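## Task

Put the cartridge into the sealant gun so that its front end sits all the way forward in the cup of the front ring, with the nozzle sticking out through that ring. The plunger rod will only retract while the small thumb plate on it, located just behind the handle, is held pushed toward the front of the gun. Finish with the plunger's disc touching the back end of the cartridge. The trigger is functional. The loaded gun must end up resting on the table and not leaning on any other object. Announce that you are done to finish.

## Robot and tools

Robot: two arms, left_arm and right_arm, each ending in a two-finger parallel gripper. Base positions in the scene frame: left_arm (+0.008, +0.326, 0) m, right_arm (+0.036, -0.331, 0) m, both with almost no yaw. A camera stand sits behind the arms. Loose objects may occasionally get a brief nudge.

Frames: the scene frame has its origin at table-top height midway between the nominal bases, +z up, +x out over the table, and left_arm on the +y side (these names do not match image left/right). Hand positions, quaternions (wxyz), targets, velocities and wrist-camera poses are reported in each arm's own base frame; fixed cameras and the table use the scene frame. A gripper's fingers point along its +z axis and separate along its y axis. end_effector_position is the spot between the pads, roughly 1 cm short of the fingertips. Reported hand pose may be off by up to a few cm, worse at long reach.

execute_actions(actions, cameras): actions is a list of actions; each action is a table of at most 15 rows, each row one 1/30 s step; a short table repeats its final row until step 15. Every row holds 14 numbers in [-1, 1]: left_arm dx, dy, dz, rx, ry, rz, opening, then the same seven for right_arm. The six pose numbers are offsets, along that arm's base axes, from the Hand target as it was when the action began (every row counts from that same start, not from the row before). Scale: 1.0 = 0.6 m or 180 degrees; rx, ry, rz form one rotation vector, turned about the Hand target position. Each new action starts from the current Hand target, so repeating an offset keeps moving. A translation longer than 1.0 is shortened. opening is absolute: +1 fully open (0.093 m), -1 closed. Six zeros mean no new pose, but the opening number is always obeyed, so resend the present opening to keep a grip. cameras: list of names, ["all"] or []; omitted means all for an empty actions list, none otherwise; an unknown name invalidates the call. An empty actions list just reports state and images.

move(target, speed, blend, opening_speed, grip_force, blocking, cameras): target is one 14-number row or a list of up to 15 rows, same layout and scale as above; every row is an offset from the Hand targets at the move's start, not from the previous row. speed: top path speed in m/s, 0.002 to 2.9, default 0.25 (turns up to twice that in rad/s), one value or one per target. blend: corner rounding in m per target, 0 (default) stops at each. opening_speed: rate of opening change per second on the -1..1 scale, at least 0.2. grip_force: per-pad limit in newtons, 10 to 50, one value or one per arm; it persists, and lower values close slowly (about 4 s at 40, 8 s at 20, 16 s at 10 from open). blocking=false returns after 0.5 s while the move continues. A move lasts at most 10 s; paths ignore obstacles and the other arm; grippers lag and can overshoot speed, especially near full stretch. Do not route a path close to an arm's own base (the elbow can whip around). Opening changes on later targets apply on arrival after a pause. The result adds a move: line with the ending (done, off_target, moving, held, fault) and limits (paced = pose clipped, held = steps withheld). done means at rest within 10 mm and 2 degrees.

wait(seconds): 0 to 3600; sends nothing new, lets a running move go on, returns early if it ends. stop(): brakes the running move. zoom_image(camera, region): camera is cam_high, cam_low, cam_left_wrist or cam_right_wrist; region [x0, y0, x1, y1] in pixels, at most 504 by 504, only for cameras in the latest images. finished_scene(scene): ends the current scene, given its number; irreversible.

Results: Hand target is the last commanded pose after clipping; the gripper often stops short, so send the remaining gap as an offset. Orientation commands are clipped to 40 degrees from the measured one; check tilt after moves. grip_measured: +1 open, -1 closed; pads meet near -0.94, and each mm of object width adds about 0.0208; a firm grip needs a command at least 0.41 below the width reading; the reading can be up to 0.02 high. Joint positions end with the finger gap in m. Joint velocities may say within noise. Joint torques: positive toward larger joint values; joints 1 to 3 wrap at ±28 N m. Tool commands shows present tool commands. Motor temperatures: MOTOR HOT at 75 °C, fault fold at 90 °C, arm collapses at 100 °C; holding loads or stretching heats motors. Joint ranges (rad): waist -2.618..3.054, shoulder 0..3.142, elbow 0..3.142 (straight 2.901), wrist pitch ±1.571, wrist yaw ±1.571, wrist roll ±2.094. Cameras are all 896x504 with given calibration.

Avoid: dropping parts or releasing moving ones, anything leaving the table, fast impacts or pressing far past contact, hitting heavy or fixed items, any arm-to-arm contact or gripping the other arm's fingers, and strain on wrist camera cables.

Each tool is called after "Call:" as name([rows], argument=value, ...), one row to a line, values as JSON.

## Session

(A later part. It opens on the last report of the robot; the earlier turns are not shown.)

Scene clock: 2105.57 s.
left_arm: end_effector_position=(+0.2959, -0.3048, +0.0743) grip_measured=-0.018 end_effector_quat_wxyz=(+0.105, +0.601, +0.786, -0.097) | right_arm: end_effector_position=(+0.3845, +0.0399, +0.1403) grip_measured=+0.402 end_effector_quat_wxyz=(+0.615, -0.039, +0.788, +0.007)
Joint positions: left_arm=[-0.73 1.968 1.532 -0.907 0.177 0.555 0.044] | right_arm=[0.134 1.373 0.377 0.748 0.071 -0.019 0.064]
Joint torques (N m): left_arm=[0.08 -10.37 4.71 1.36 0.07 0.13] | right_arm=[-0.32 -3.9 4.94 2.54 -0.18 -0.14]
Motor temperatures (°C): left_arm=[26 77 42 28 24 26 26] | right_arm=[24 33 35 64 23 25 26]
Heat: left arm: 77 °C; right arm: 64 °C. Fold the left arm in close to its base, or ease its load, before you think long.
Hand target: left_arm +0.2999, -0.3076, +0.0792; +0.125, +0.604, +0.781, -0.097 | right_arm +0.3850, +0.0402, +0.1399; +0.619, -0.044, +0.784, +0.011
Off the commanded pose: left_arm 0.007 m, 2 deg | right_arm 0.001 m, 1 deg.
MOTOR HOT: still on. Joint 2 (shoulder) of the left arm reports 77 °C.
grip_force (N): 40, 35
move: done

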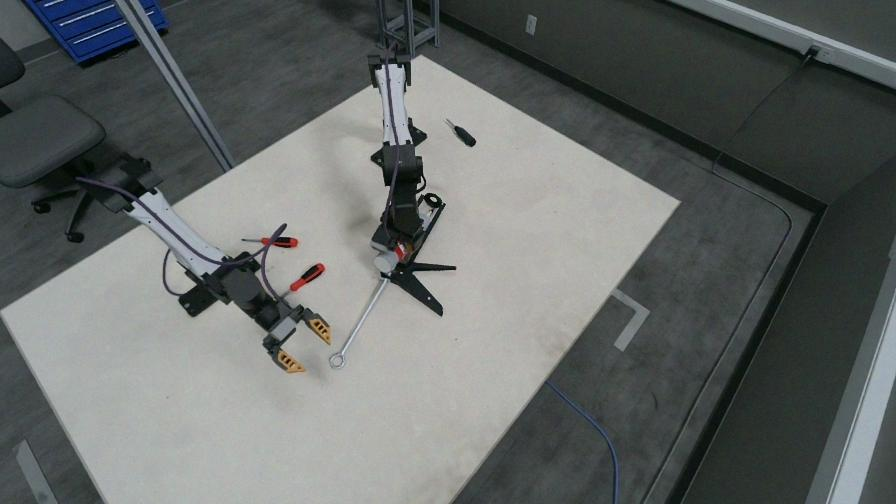

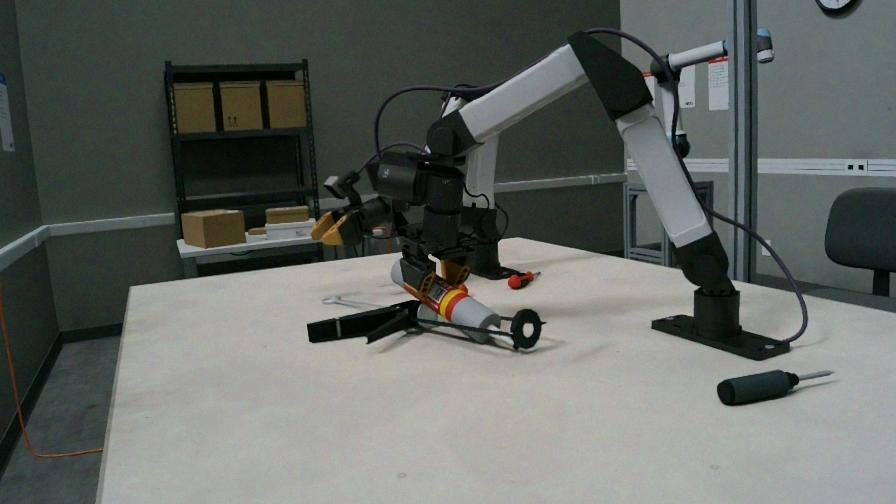

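Call:
move([
  [-0.008, 0.012, 0.13, 0, 0, 0, -0.35, 0, 0, 0, 0, 0, 0, 0.4],
  [-0.083, 0.42, 0.18, 0, 0, 0, -0.35, 0, 0, 0, 0, 0, 0, 0.4],
], speed=0.2, blend=[0.03, 0], cameras=["cam_high","cam_low","cam_left_wrist","cam_right_wrist"])

Call:
zoom_image(camera="cam_high", region=[320, 170, 480, 370])

Call:
zoom_image(camera="cam_low", region=[300, 270, 560, 370])

Scene clock: 2136.30 s.
left_arm: end_effector_position=(+0.2502, -0.0530, +0.1722) grip_measured=-0.018 end_effector_quat_wxyz=(+0.099, +0.599, +0.788, -0.101) | right_arm: end_effector_position=(+0.3845, +0.0399, +0.1403) grip_measured=+0.402 end_effector_quat_wxyz=(+0.615, -0.039, +0.788, +0.007)
Joint positions: left_arm=[-0.026 1.46 1.346 -1.413 0.28 1.267 0.044] | right_arm=[0.134 1.373 0.377 0.748 0.071 -0.019 0.064]
Joint torques (N m): left_arm=[0.68 -7.13 7.12 0.32 0.37 0.15] | right_arm=[-0.31 -3.82 5.01 2.53 -0.22 -0.16]
Motor temperatures (°C): left_arm=[26 71 42 29 24 26 26] | right_arm=[24 33 35 64 23 25 26]
Heat: left arm: 71 °C; right arm: 64 °C.
Hand target: left_arm +0.2500, -0.0557, +0.1872; +0.125, +0.604, +0.781, -0.097 | right_arm +0.3850, +0.0402, +0.1399; +0.619, -0.044, +0.784, +0.011
Off the commanded pose: left_arm 0.015 m, 3 deg | right_arm 0.001 m, 1 deg.
MOTOR HOT: cleared for the motors of the left arm.
grip_force (N): 40, 35
move: off_target (left_arm)
cam_left_wrist: T_world_to_cam=[[-0.96012, -0.27929, 0.0127, 0.22812], [-0.27394, 0.94888, 0.15679, 0.13155], [-0.05584, 0.14706, -0.98755, 0.27612]] pos_world=[0.27048, -0.10172, 0.24916]
cam_right_wrist: T_world_to_cam=[[0.09819, -0.99465, 0.03213, -0.00184], [-0.61343, -0.08592, -0.78506, 0.38953], [0.78362, 0.05738, -0.61858, -0.13127]] pos_world=[0.342, 0.03917, 0.22466]

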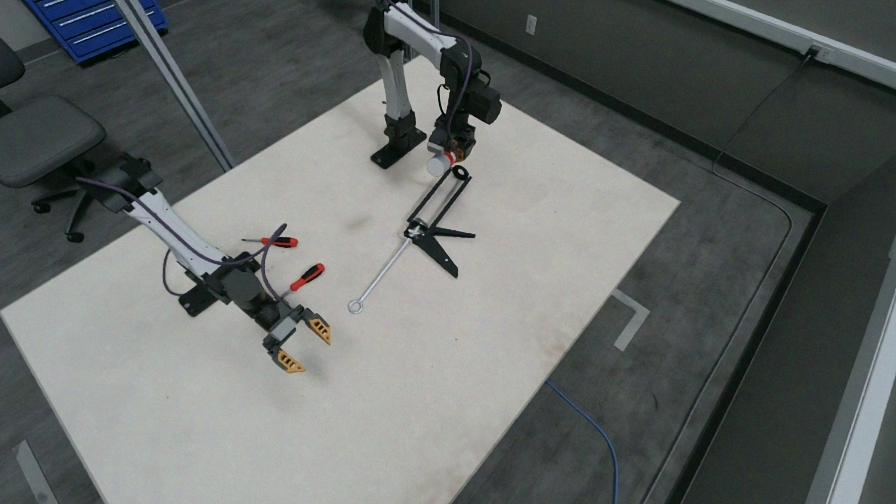

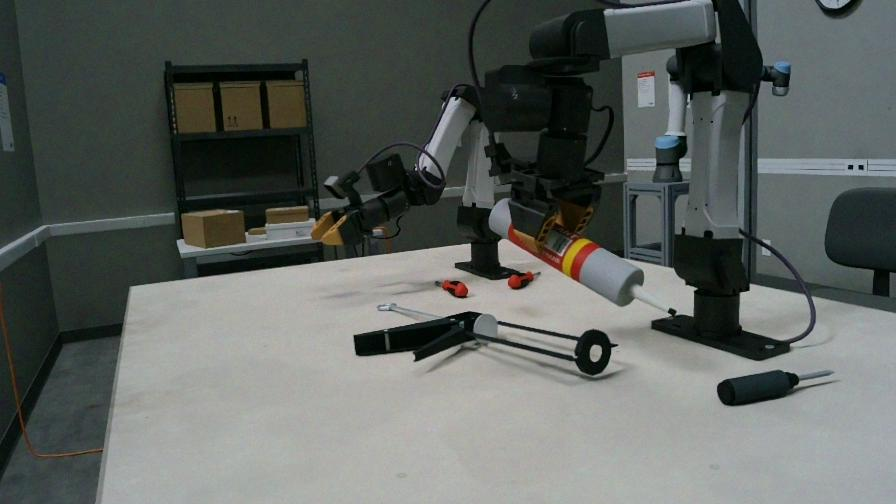

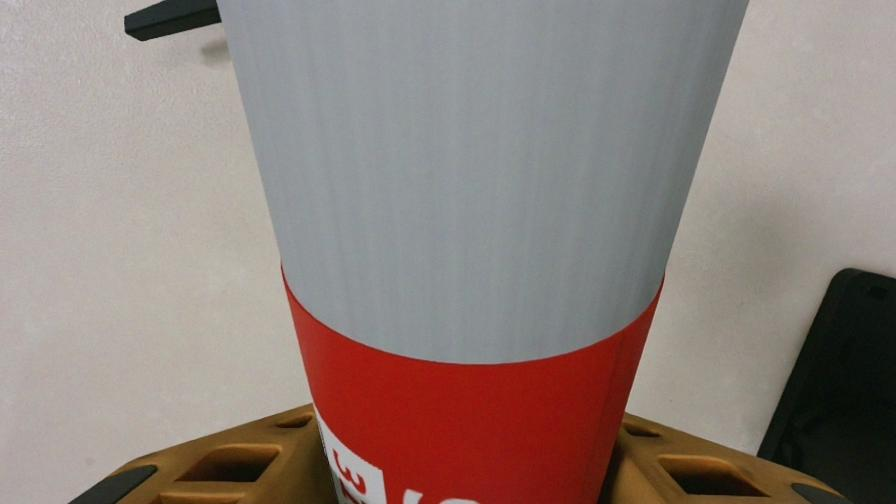

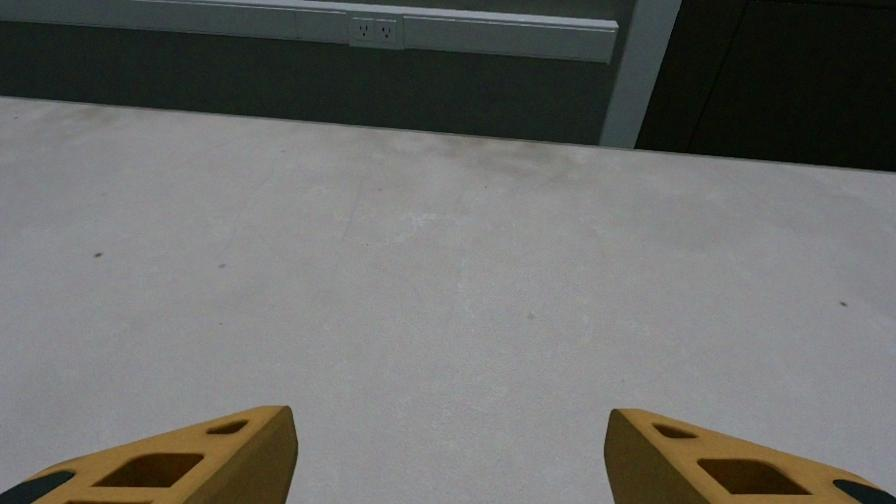

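Scaled by 2.520 from the camera's image (finer frame: 1280x720).

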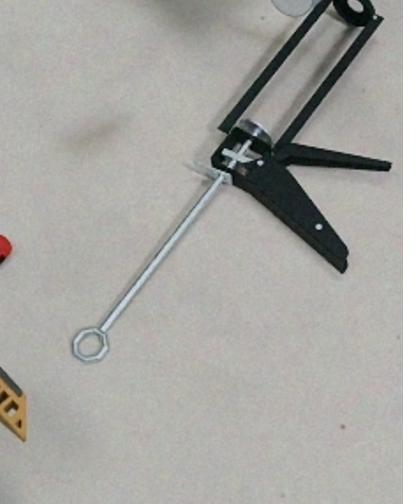

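Scaled by 1.938 from the camera's image (finer frame: 1280x720).

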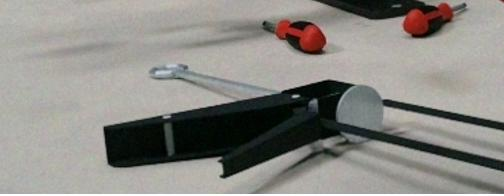

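Call:
zoom_image(camera="cam_high", region=[395, 155, 485, 245])

Call:
zoom_image(camera="cam_low", region=[550, 310, 630, 390])

Call:
zoom_image(camera="cam_high", region=[335, 285, 375, 325])

Call:
zoom_image(camera="cam_low", region=[360, 290, 420, 330])

Scaled by 5.600 from the camera's image (finer frame: 1280x720).

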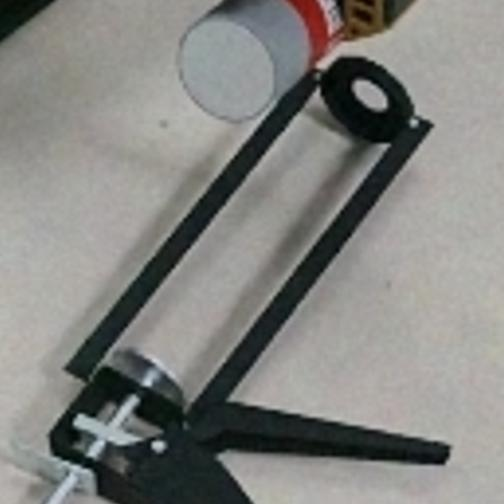

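Scaled by 6.300 from the camera's image (finer frame: 1280x720).

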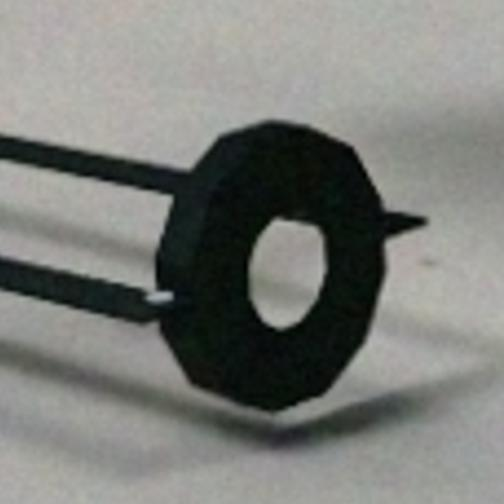

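Scaled by 12.600 from the camera's image (finer frame: 1280x720).

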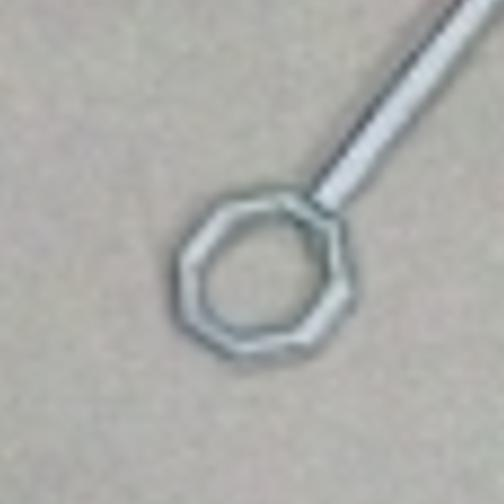

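Scaled by 8.400 from the camera's image (finer frame: 1280x720).

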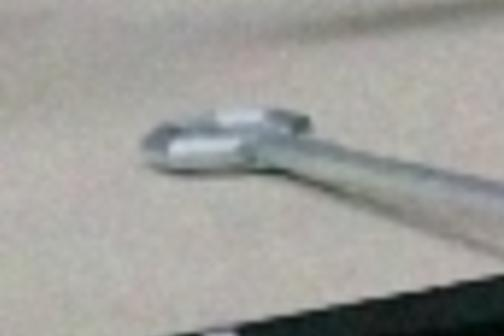

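Call:
move(target=[0.03, -0.235, -0.055, 0.0441, 0.0091, -0.0333, -0.35, 0, 0, 0, 0, 0, 0, 0.4], speed=0.15, cameras=["cam_high","cam_low","cam_left_wrist"])

Call:
zoom_image(camera="cam_high", region=[395, 145, 485, 235])

Call:
zoom_image(camera="cam_low", region=[520, 280, 630, 390])

Scene clock: 2188.37 s.
left_arm: end_effector_position=(+0.2581, -0.1906, +0.1449) grip_measured=-0.018 end_effector_quat_wxyz=(+0.048, +0.653, +0.753, -0.063) | right_arm: end_effector_position=(+0.3845, +0.0399, +0.1403) grip_measured=+0.402 end_effector_quat_wxyz=(+0.615, -0.039, +0.788, +0.007)
Joint positions: left_arm=[-0.563 1.684 1.48 -1.291 0.138 0.86 0.044] | right_arm=[0.134 1.373 0.377 0.748 0.071 -0.019 0.064]
Joint torques (N m): left_arm=[0.02 -6 8.8 0.64 0.01 -0.04] | right_arm=[-0.21 -3.93 4.92 2.58 -0.2 -0.15]
Motor temperatures (°C): left_arm=[26 57 45 27 24 26 26] | right_arm=[24 32 35 65 23 25 26]
Heat: left arm: 57 °C; right arm: 65 °C.
Hand target: left_arm +0.2680, -0.1967, +0.1542; +0.066, +0.650, +0.755, -0.058 | right_arm +0.3850, +0.0402, +0.1399; +0.619, -0.044, +0.784, +0.011
Off the commanded pose: left_arm 0.015 m, 2 deg | right_arm 0.001 m, 1 deg.
grip_force (N): 40, 35
move: off_target (left_arm)
cam_left_wrist: T_world_to_cam=[[-0.98828, -0.15263, 0.00334, 0.23031], [-0.14559, 0.94884, 0.2802, 0.21753], [-0.04594, 0.27643, -0.95993, 0.28797]] pos_world=[0.27251, -0.25085, 0.21471]

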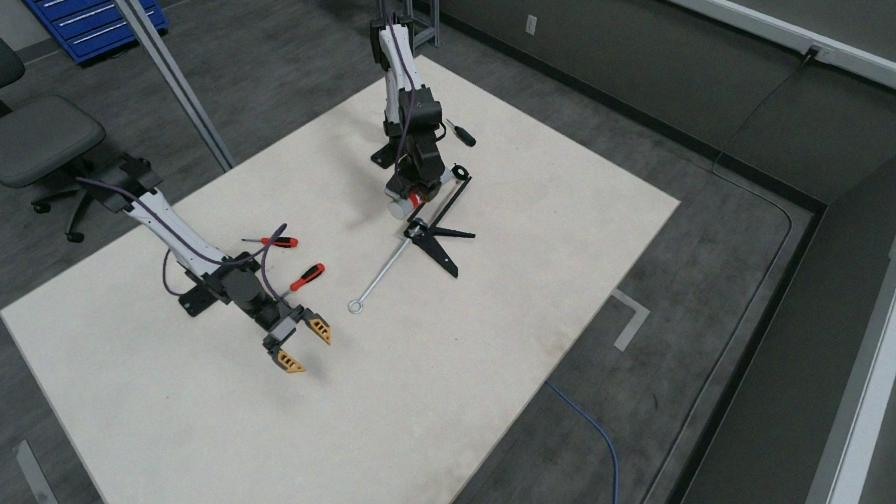

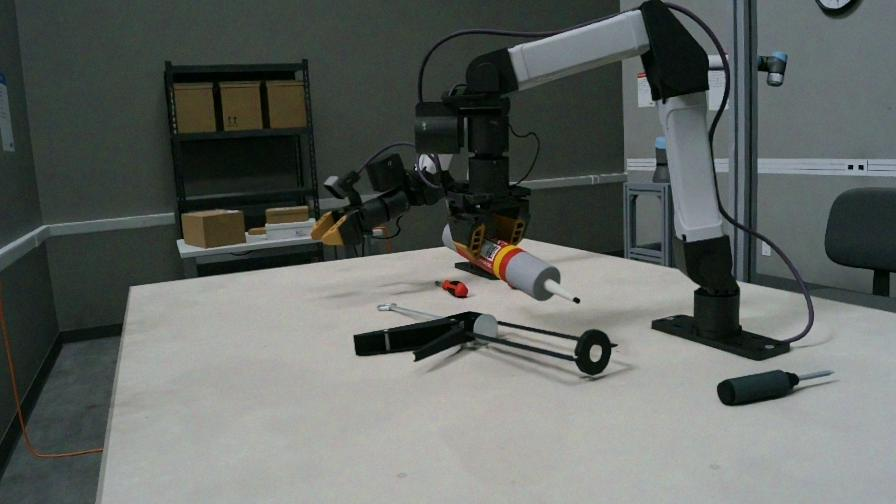

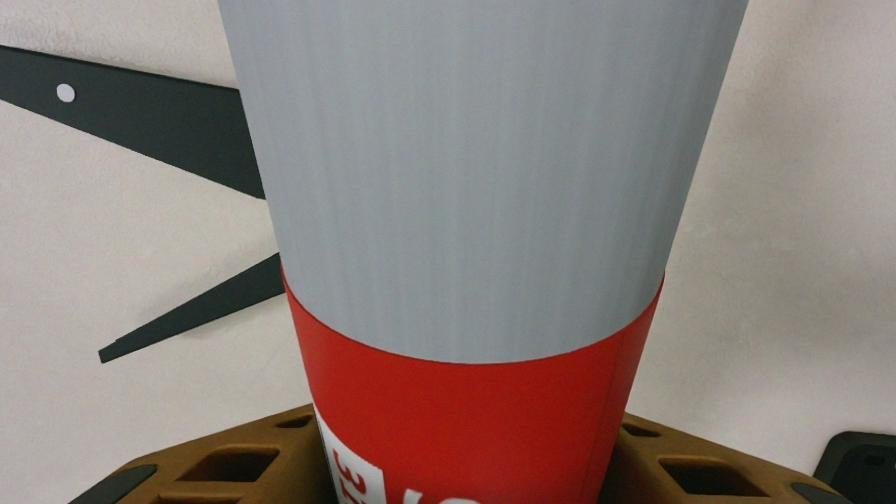

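Scaled by 5.600 from the camera's image (finer frame: 1280x720).

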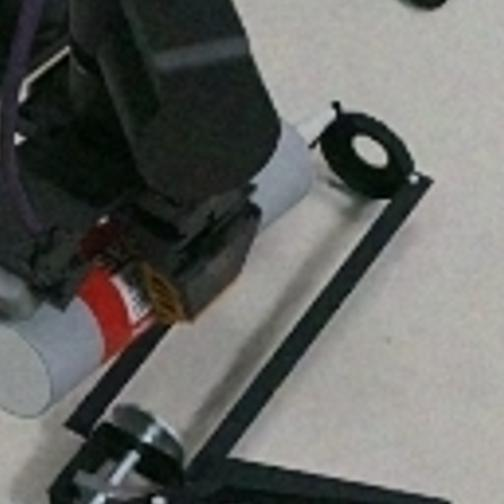

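Scaled by 4.582 from the camera's image (finer frame: 1280x720).

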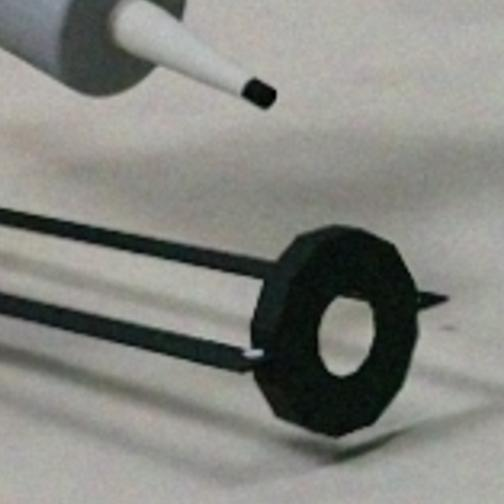

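Call:
zoom_image(camera="cam_high", region=[435, 155, 475, 195])

Call:
zoom_image(camera="cam_low", region=[540, 275, 620, 325])

Scaled by 12.600 from the camera's image (finer frame: 1280x720).

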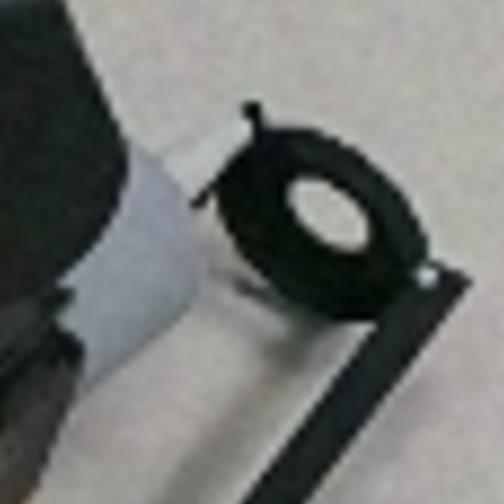

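Scaled by 6.300 from the camera's image (finer frame: 1280x720).

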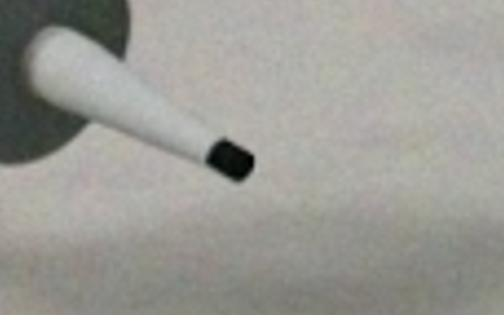

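Call:
move(target=[0.004, 0.0095, -0.07, 0, 0, 0, -0.35, 0, 0, 0, 0, 0, 0, 0.4], speed=0.1, cameras=["cam_high","cam_low"])

Call:
zoom_image(camera="cam_high", region=[435, 155, 475, 195])

Call:
zoom_image(camera="cam_low", region=[540, 300, 620, 380])

Scene clock: 2228.30 s.
left_arm: end_effector_position=(+0.2631, -0.1889, +0.1122) grip_measured=-0.018 end_effector_quat_wxyz=(+0.056, +0.648, +0.757, -0.061) | right_arm: end_effector_position=(+0.3845, +0.0399, +0.1403) grip_measured=+0.402 end_effector_quat_wxyz=(+0.615, -0.039, +0.788, +0.007)
Joint positions: left_arm=[-0.551 1.684 1.349 -1.144 0.137 0.859 0.044] | right_arm=[0.134 1.373 0.377 0.748 0.071 -0.019 0.064]
Joint torques (N m): left_arm=[0.69 -5.83 6.24 0.83 0.06 0.1] | right_arm=[-0.16 -3.82 5.04 2.57 -0.22 -0.16]
Motor temperatures (°C): left_arm=[26 53 46 27 24 26 26] | right_arm=[24 31 35 65 23 25 26]
Heat: left arm: 53 °C; right arm: 65 °C.
Hand target: left_arm +0.2705, -0.1910, +0.1122; +0.067, +0.650, +0.755, -0.058 | right_arm +0.3850, +0.0402, +0.1399; +0.619, -0.044, +0.784, +0.011
Off the commanded pose: left_arm 0.008 m, 1 deg | right_arm 0.001 m, 1 deg.
grip_force (N): 40, 35
move: done

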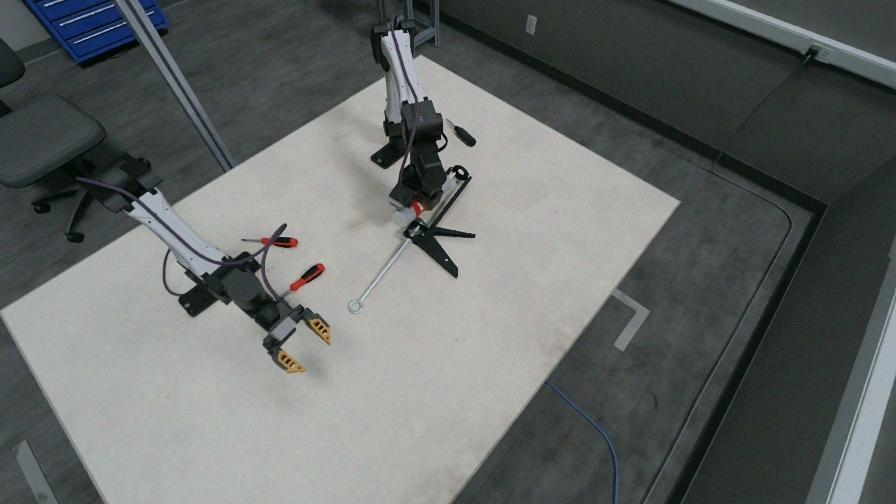

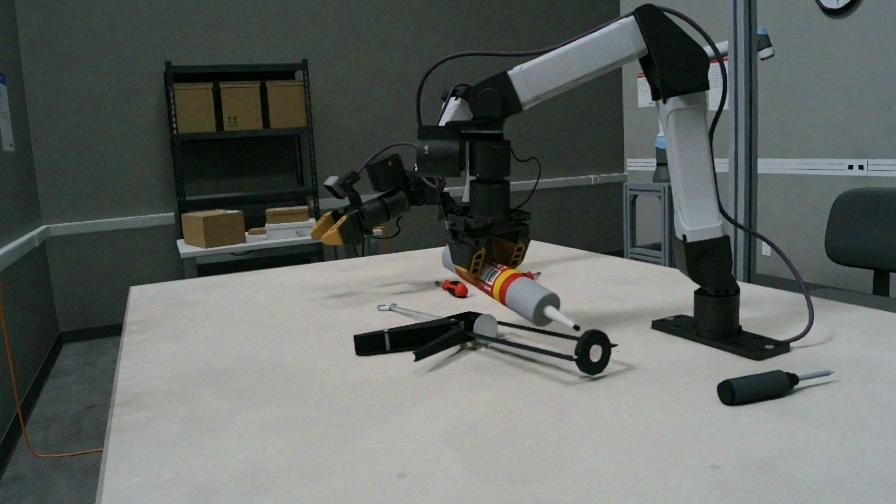

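Scaled by 12.600 from the camera's image (finer frame: 1280x720).

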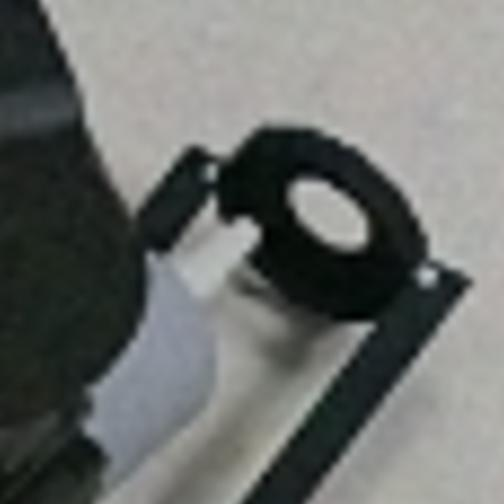

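Scaled by 6.300 from the camera's image (finer frame: 1280x720).

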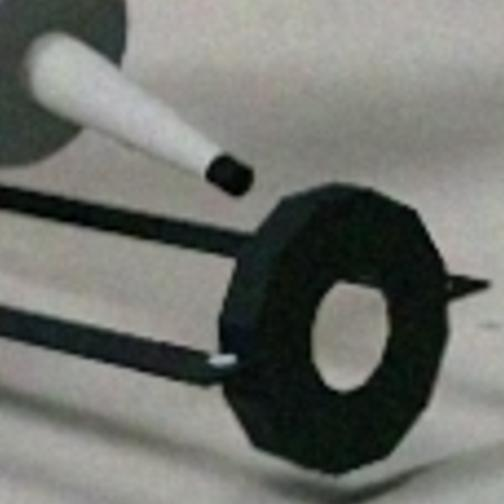

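Call:
move(target=[0, 0.004, -0.034, 0, 0, 0, -0.35, 0, 0, 0, 0, 0, 0, 0.4], speed=0.1, cameras=["cam_high","cam_low"])

Call:
zoom_image(camera="cam_high", region=[435, 155, 475, 195])

Call:
zoom_image(camera="cam_low", region=[540, 300, 620, 380])

Scene clock: 2252.67 s.
left_arm: end_effector_position=(+0.2626, -0.1864, +0.0904) grip_measured=-0.018 end_effector_quat_wxyz=(+0.053, +0.646, +0.759, -0.061) | right_arm: end_effector_position=(+0.3845, +0.0399, +0.1403) grip_measured=+0.402 end_effector_quat_wxyz=(+0.615, -0.039, +0.788, +0.007)
Joint positions: left_arm=[-0.546 1.693 1.273 -1.064 0.137 0.86 0.044] | right_arm=[0.134 1.373 0.377 0.748 0.071 -0.019 0.064]
Joint torques (N m): left_arm=[0.62 -6.24 6.34 0.79 0.05 0.15] | right_arm=[-0.25 -3.75 4.93 2.57 -0.21 -0.13]
Motor temperatures (°C): left_arm=[26 52 43 27 24 26 26] | right_arm=[24 31 35 65 23 25 26]
Heat: left arm: 52 °C; right arm: 65 °C.
Hand target: left_arm +0.2705, -0.1887, +0.0919; +0.067, +0.650, +0.755, -0.058 | right_arm +0.3850, +0.0402, +0.1399; +0.619, -0.044, +0.784, +0.011
Off the commanded pose: left_arm 0.008 m, 2 deg | right_arm 0.001 m, 1 deg.
grip_force (N): 40, 35
move: done

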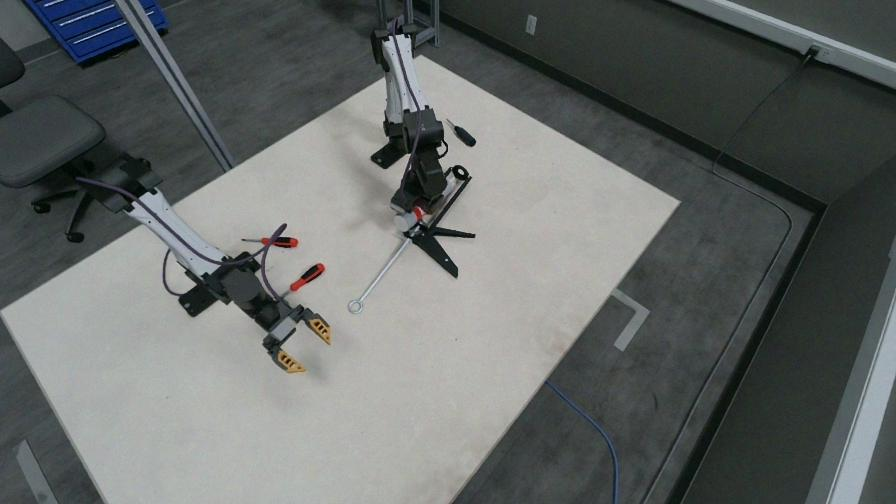

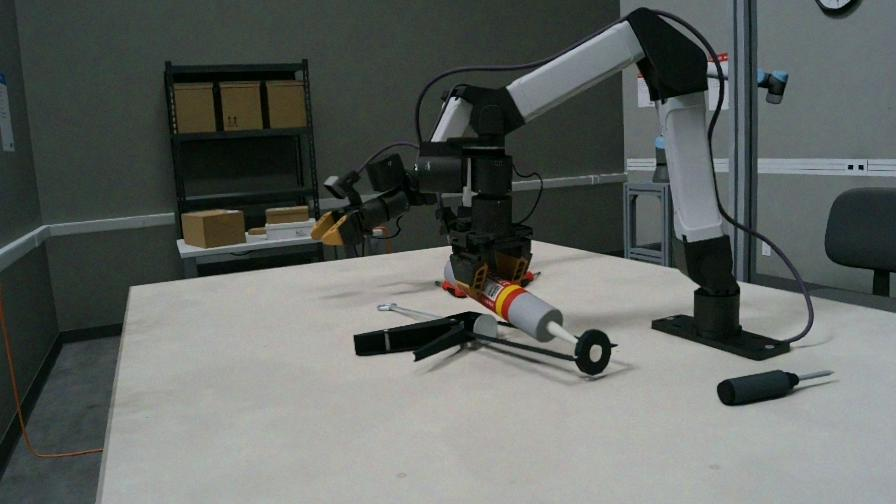

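Scaled by 12.600 from the camera's image (finer frame: 1280x720).

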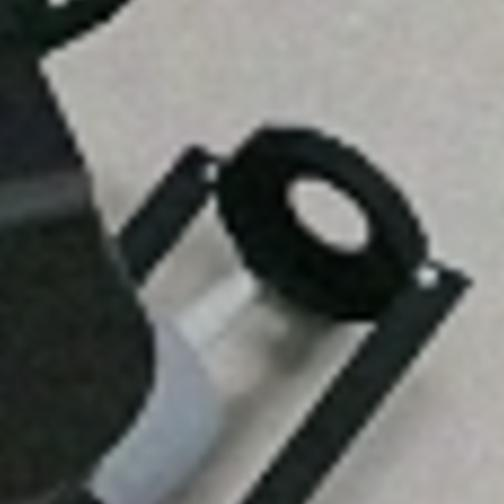

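Scaled by 6.300 from the camera's image (finer frame: 1280x720).

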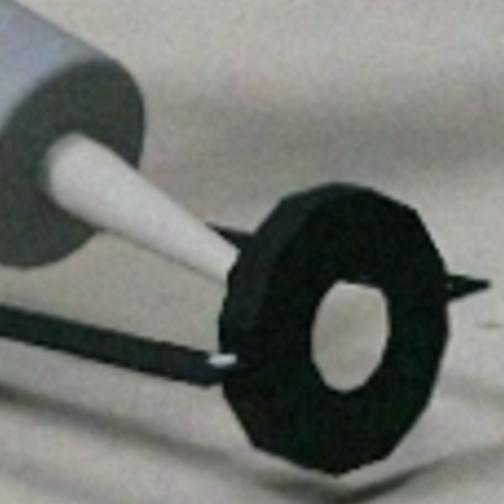

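Call:
move(target=[-0.0066, 0.0462, -0.004, 0, 0, -0.003, -0.35, 0, 0, 0, 0, 0, 0, 0.4], speed=0.06, cameras=["cam_high","cam_low"])

Call:
zoom_image(camera="cam_high", region=[435, 155, 475, 195])

Call:
zoom_image(camera="cam_low", region=[540, 300, 620, 380])

Scene clock: 2265.30 s.
left_arm: end_effector_position=(+0.2605, -0.1581, +0.0724) grip_measured=-0.018 end_effector_quat_wxyz=(+0.030, +0.648, +0.758, -0.063) | right_arm: end_effector_position=(+0.3845, +0.0399, +0.1403) grip_measured=+0.402 end_effector_quat_wxyz=(+0.615, -0.039, +0.788, +0.007)
Joint positions: left_arm=[-0.47 1.693 1.203 -1.051 0.137 0.942 0.044] | right_arm=[0.134 1.373 0.377 0.748 0.071 -0.019 0.064]
Joint torques (N m): left_arm=[0.59 -10.51 5.83 0.57 0.15 0.18] | right_arm=[-0.27 -3.73 5.01 2.53 -0.19 -0.16]
Motor temperatures (°C): left_arm=[26 52 43 27 24 26 26] | right_arm=[24 31 35 65 23 25 26]
Heat: left arm: 52 °C; right arm: 65 °C.
Hand target: left_arm +0.2665, -0.1609, +0.0895; +0.066, +0.653, +0.752, -0.058 | right_arm +0.3850, +0.0402, +0.1399; +0.619, -0.044, +0.784, +0.011
Off the commanded pose: left_arm 0.018 m, 4 deg | right_arm 0.001 m, 1 deg.
grip_force (N): 40, 35
move: off_target (left_arm)

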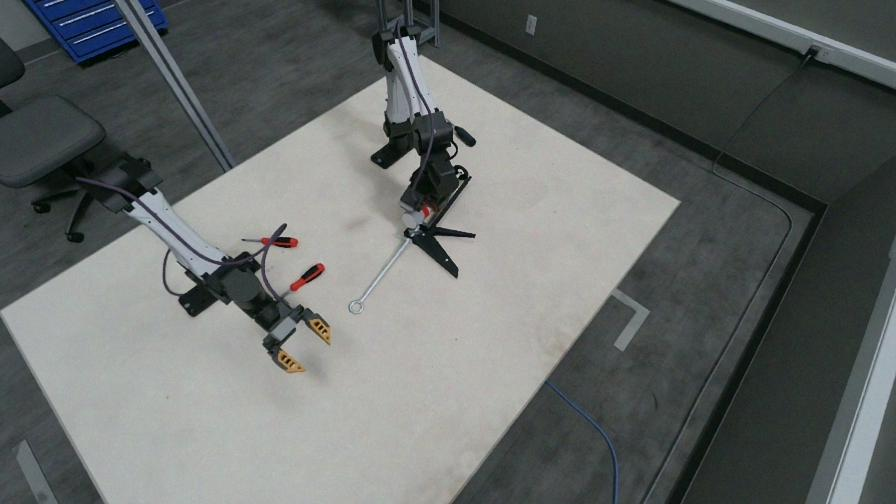

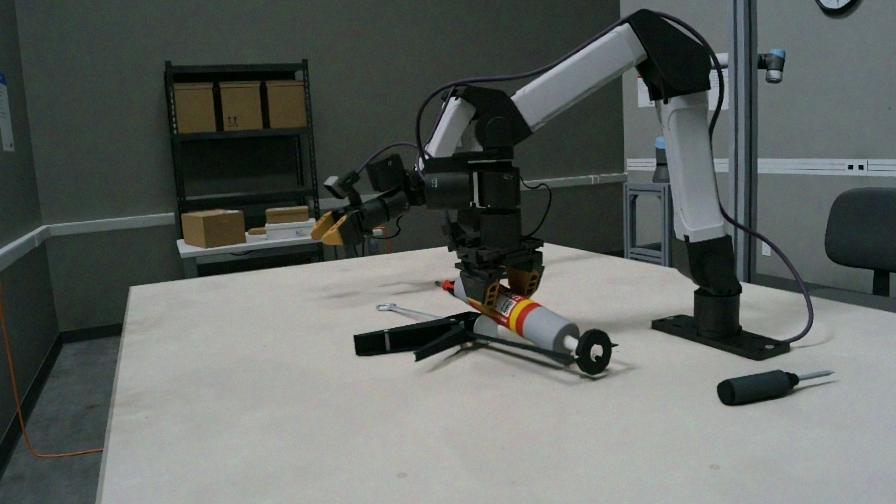

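Scaled by 12.600 from the camera's image (finer frame: 1280x720).

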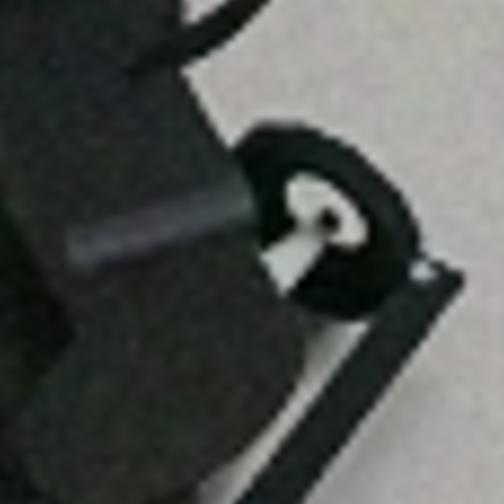

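Scaled by 6.300 from the camera's image (finer frame: 1280x720).

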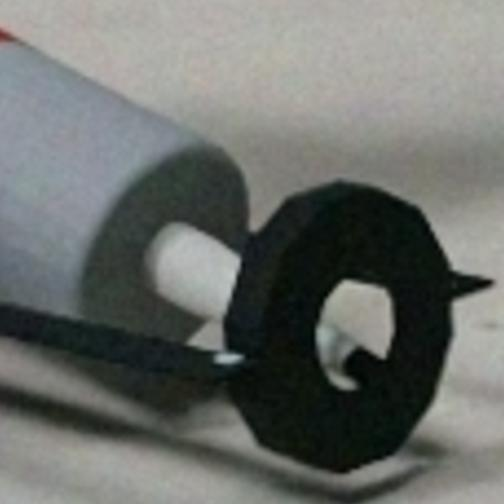

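Call:
move(target=[0, 0, 0.03, 0, 0, 0, -0.35, 0, 0, 0, 0, 0, 0, 0.4], speed=0.06, cameras=["cam_high","cam_low"])

Call:
zoom_image(camera="cam_high", region=[435, 155, 475, 195])

Call:
zoom_image(camera="cam_low", region=[540, 300, 620, 380])

Scene clock: 2282.33 s.
left_arm: end_effector_position=(+0.2580, -0.1568, +0.0819) grip_measured=-0.018 end_effector_quat_wxyz=(+0.028, +0.649, +0.758, -0.063) | right_arm: end_effector_position=(+0.3845, +0.0399, +0.1403) grip_measured=+0.402 end_effector_quat_wxyz=(+0.615, -0.039, +0.788, +0.007)
Joint positions: left_arm=[-0.47 1.678 1.225 -1.092 0.137 0.944 0.044] | right_arm=[0.134 1.373 0.377 0.748 0.071 -0.019 0.064]
Joint torques (N m): left_arm=[0.65 -10.17 8.53 0.24 0.16 0.17] | right_arm=[-0.38 -3.82 4.98 2.56 -0.21 -0.18]
Motor temperatures (°C): left_arm=[26 56 42 27 24 26 26] | right_arm=[24 31 35 65 23 25 26]
Heat: left arm: 56 °C; right arm: 65 °C.
Hand target: left_arm +0.2665, -0.1609, +0.1074; +0.066, +0.653, +0.752, -0.058 | right_arm +0.3850, +0.0402, +0.1399; +0.619, -0.044, +0.784, +0.011
Off the commanded pose: left_arm 0.027 m, 4 deg | right_arm 0.001 m, 1 deg.
grip_force (N): 40, 35
move: off_target (left_arm)

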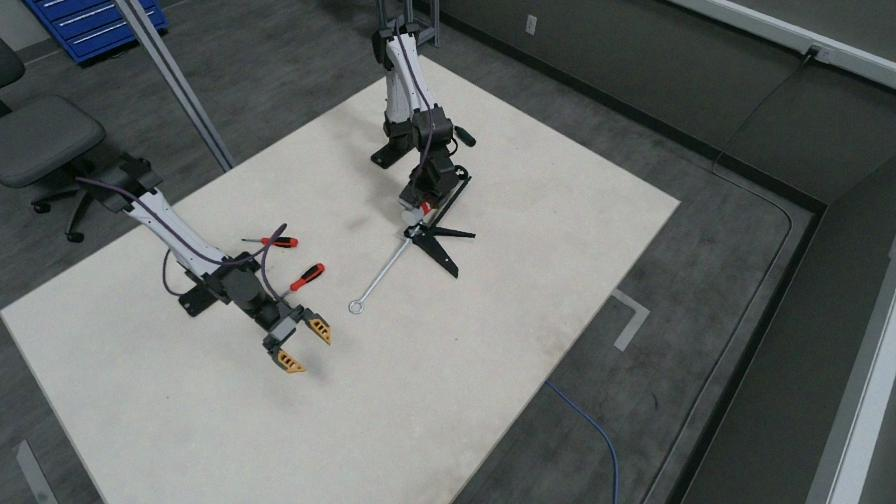

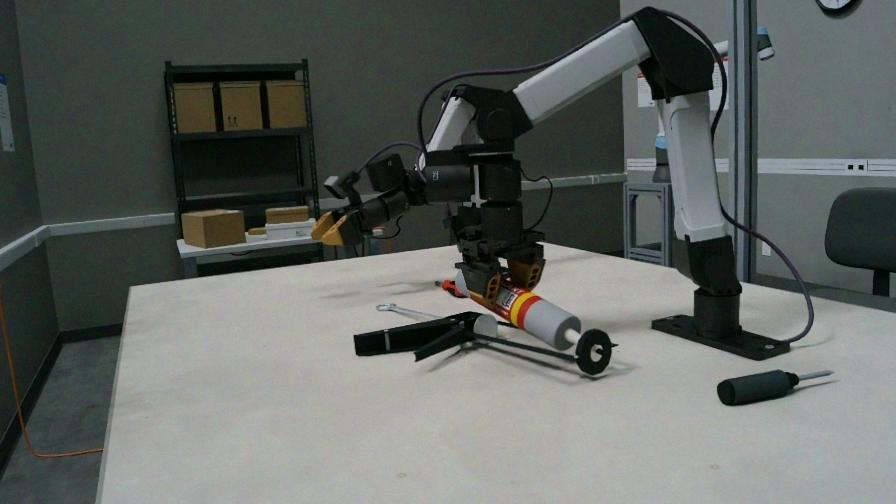

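Scaled by 12.600 from the camera's image (finer frame: 1280x720).

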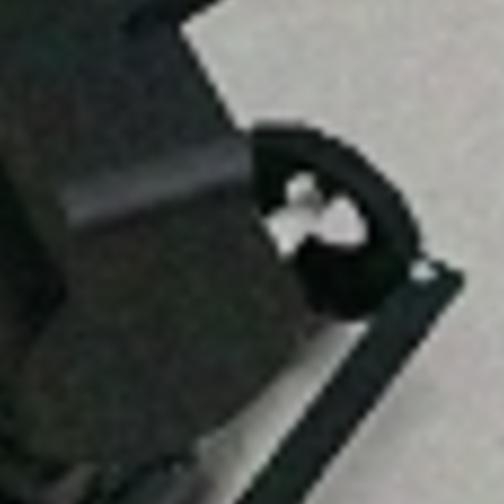

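Scaled by 6.300 from the camera's image (finer frame: 1280x720).

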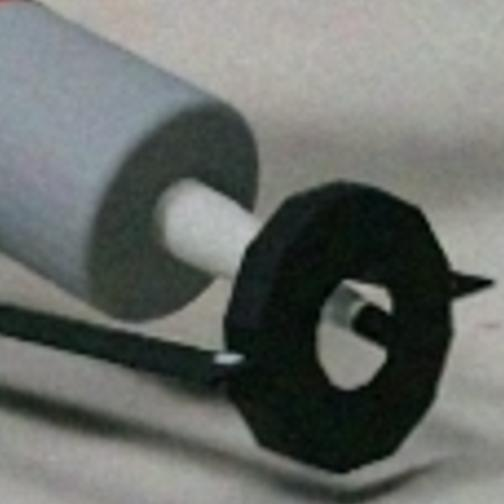

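Call:
move(target=[-0.0028, 0.0198, 0, 0, 0, 0, -0.35, 0, 0, 0, 0, 0, 0, 0.4], speed=0.06, cameras=["cam_high","cam_low"])

Call:
zoom_image(camera="cam_high", region=[435, 155, 475, 195])

Call:
zoom_image(camera="cam_low", region=[540, 300, 620, 380])

Scene clock: 2290.03 s.
left_arm: end_effector_position=(+0.2624, -0.1478, +0.0883) grip_measured=-0.018 end_effector_quat_wxyz=(+0.039, +0.648, +0.758, -0.061) | right_arm: end_effector_position=(+0.3845, +0.0399, +0.1403) grip_measured=+0.402 end_effector_quat_wxyz=(+0.615, -0.039, +0.788, +0.007)
Joint positions: left_arm=[-0.435 1.655 1.225 -1.098 0.139 0.976 0.044] | right_arm=[0.134 1.373 0.377 0.748 0.071 -0.019 0.064]
Joint torques (N m): left_arm=[0.57 -10.03 6.78 0.32 0.15 0.19] | right_arm=[-0.23 -3.88 4.89 2.52 -0.21 -0.13]
Motor temperatures (°C): left_arm=[26 57 43 27 24 26 26] | right_arm=[24 31 35 65 23 25 26]
Heat: left arm: 57 °C; right arm: 65 °C.
Hand target: left_arm +0.2648, -0.1490, +0.1075; +0.066, +0.653, +0.752, -0.058 | right_arm +0.3850, +0.0402, +0.1399; +0.619, -0.044, +0.784, +0.011
Off the commanded pose: left_arm 0.019 m, 3 deg | right_arm 0.001 m, 1 deg.
grip_force (N): 40, 35
move: off_target (left_arm)

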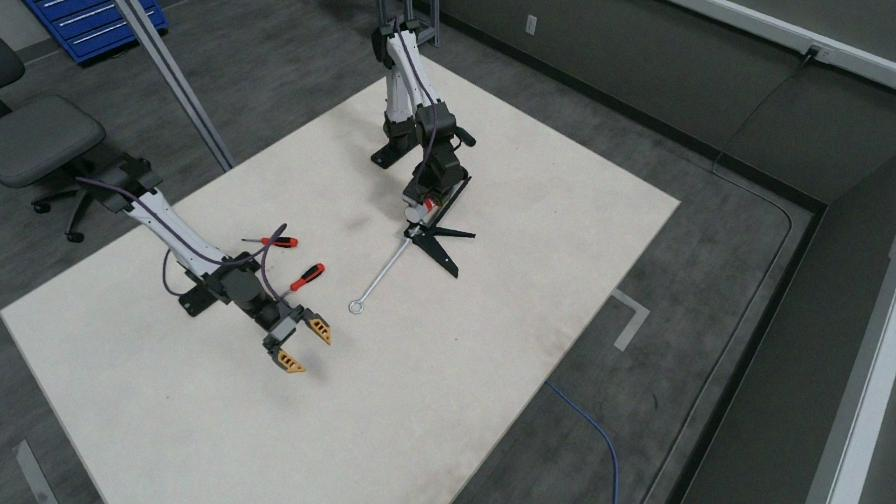

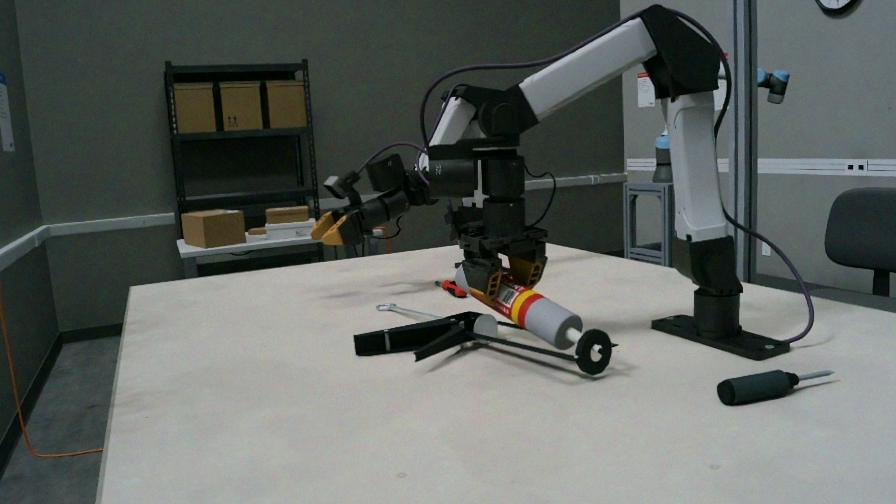

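Scaled by 12.600 from the camera's image (finer frame: 1280x720).

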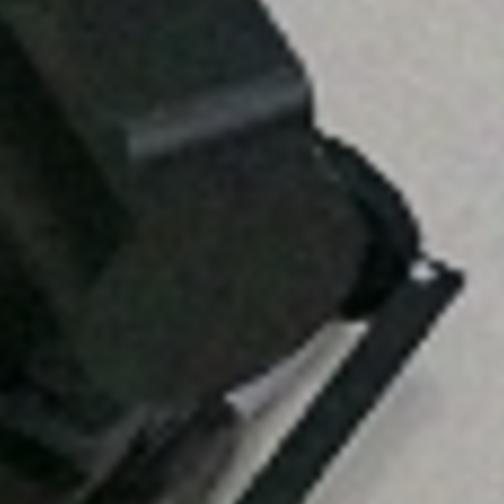

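Scaled by 6.300 from the camera's image (finer frame: 1280x720).

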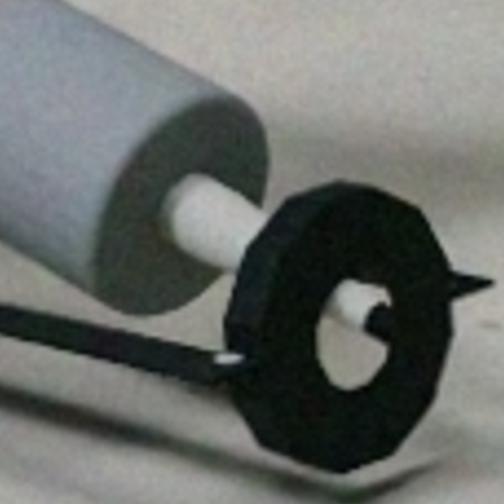

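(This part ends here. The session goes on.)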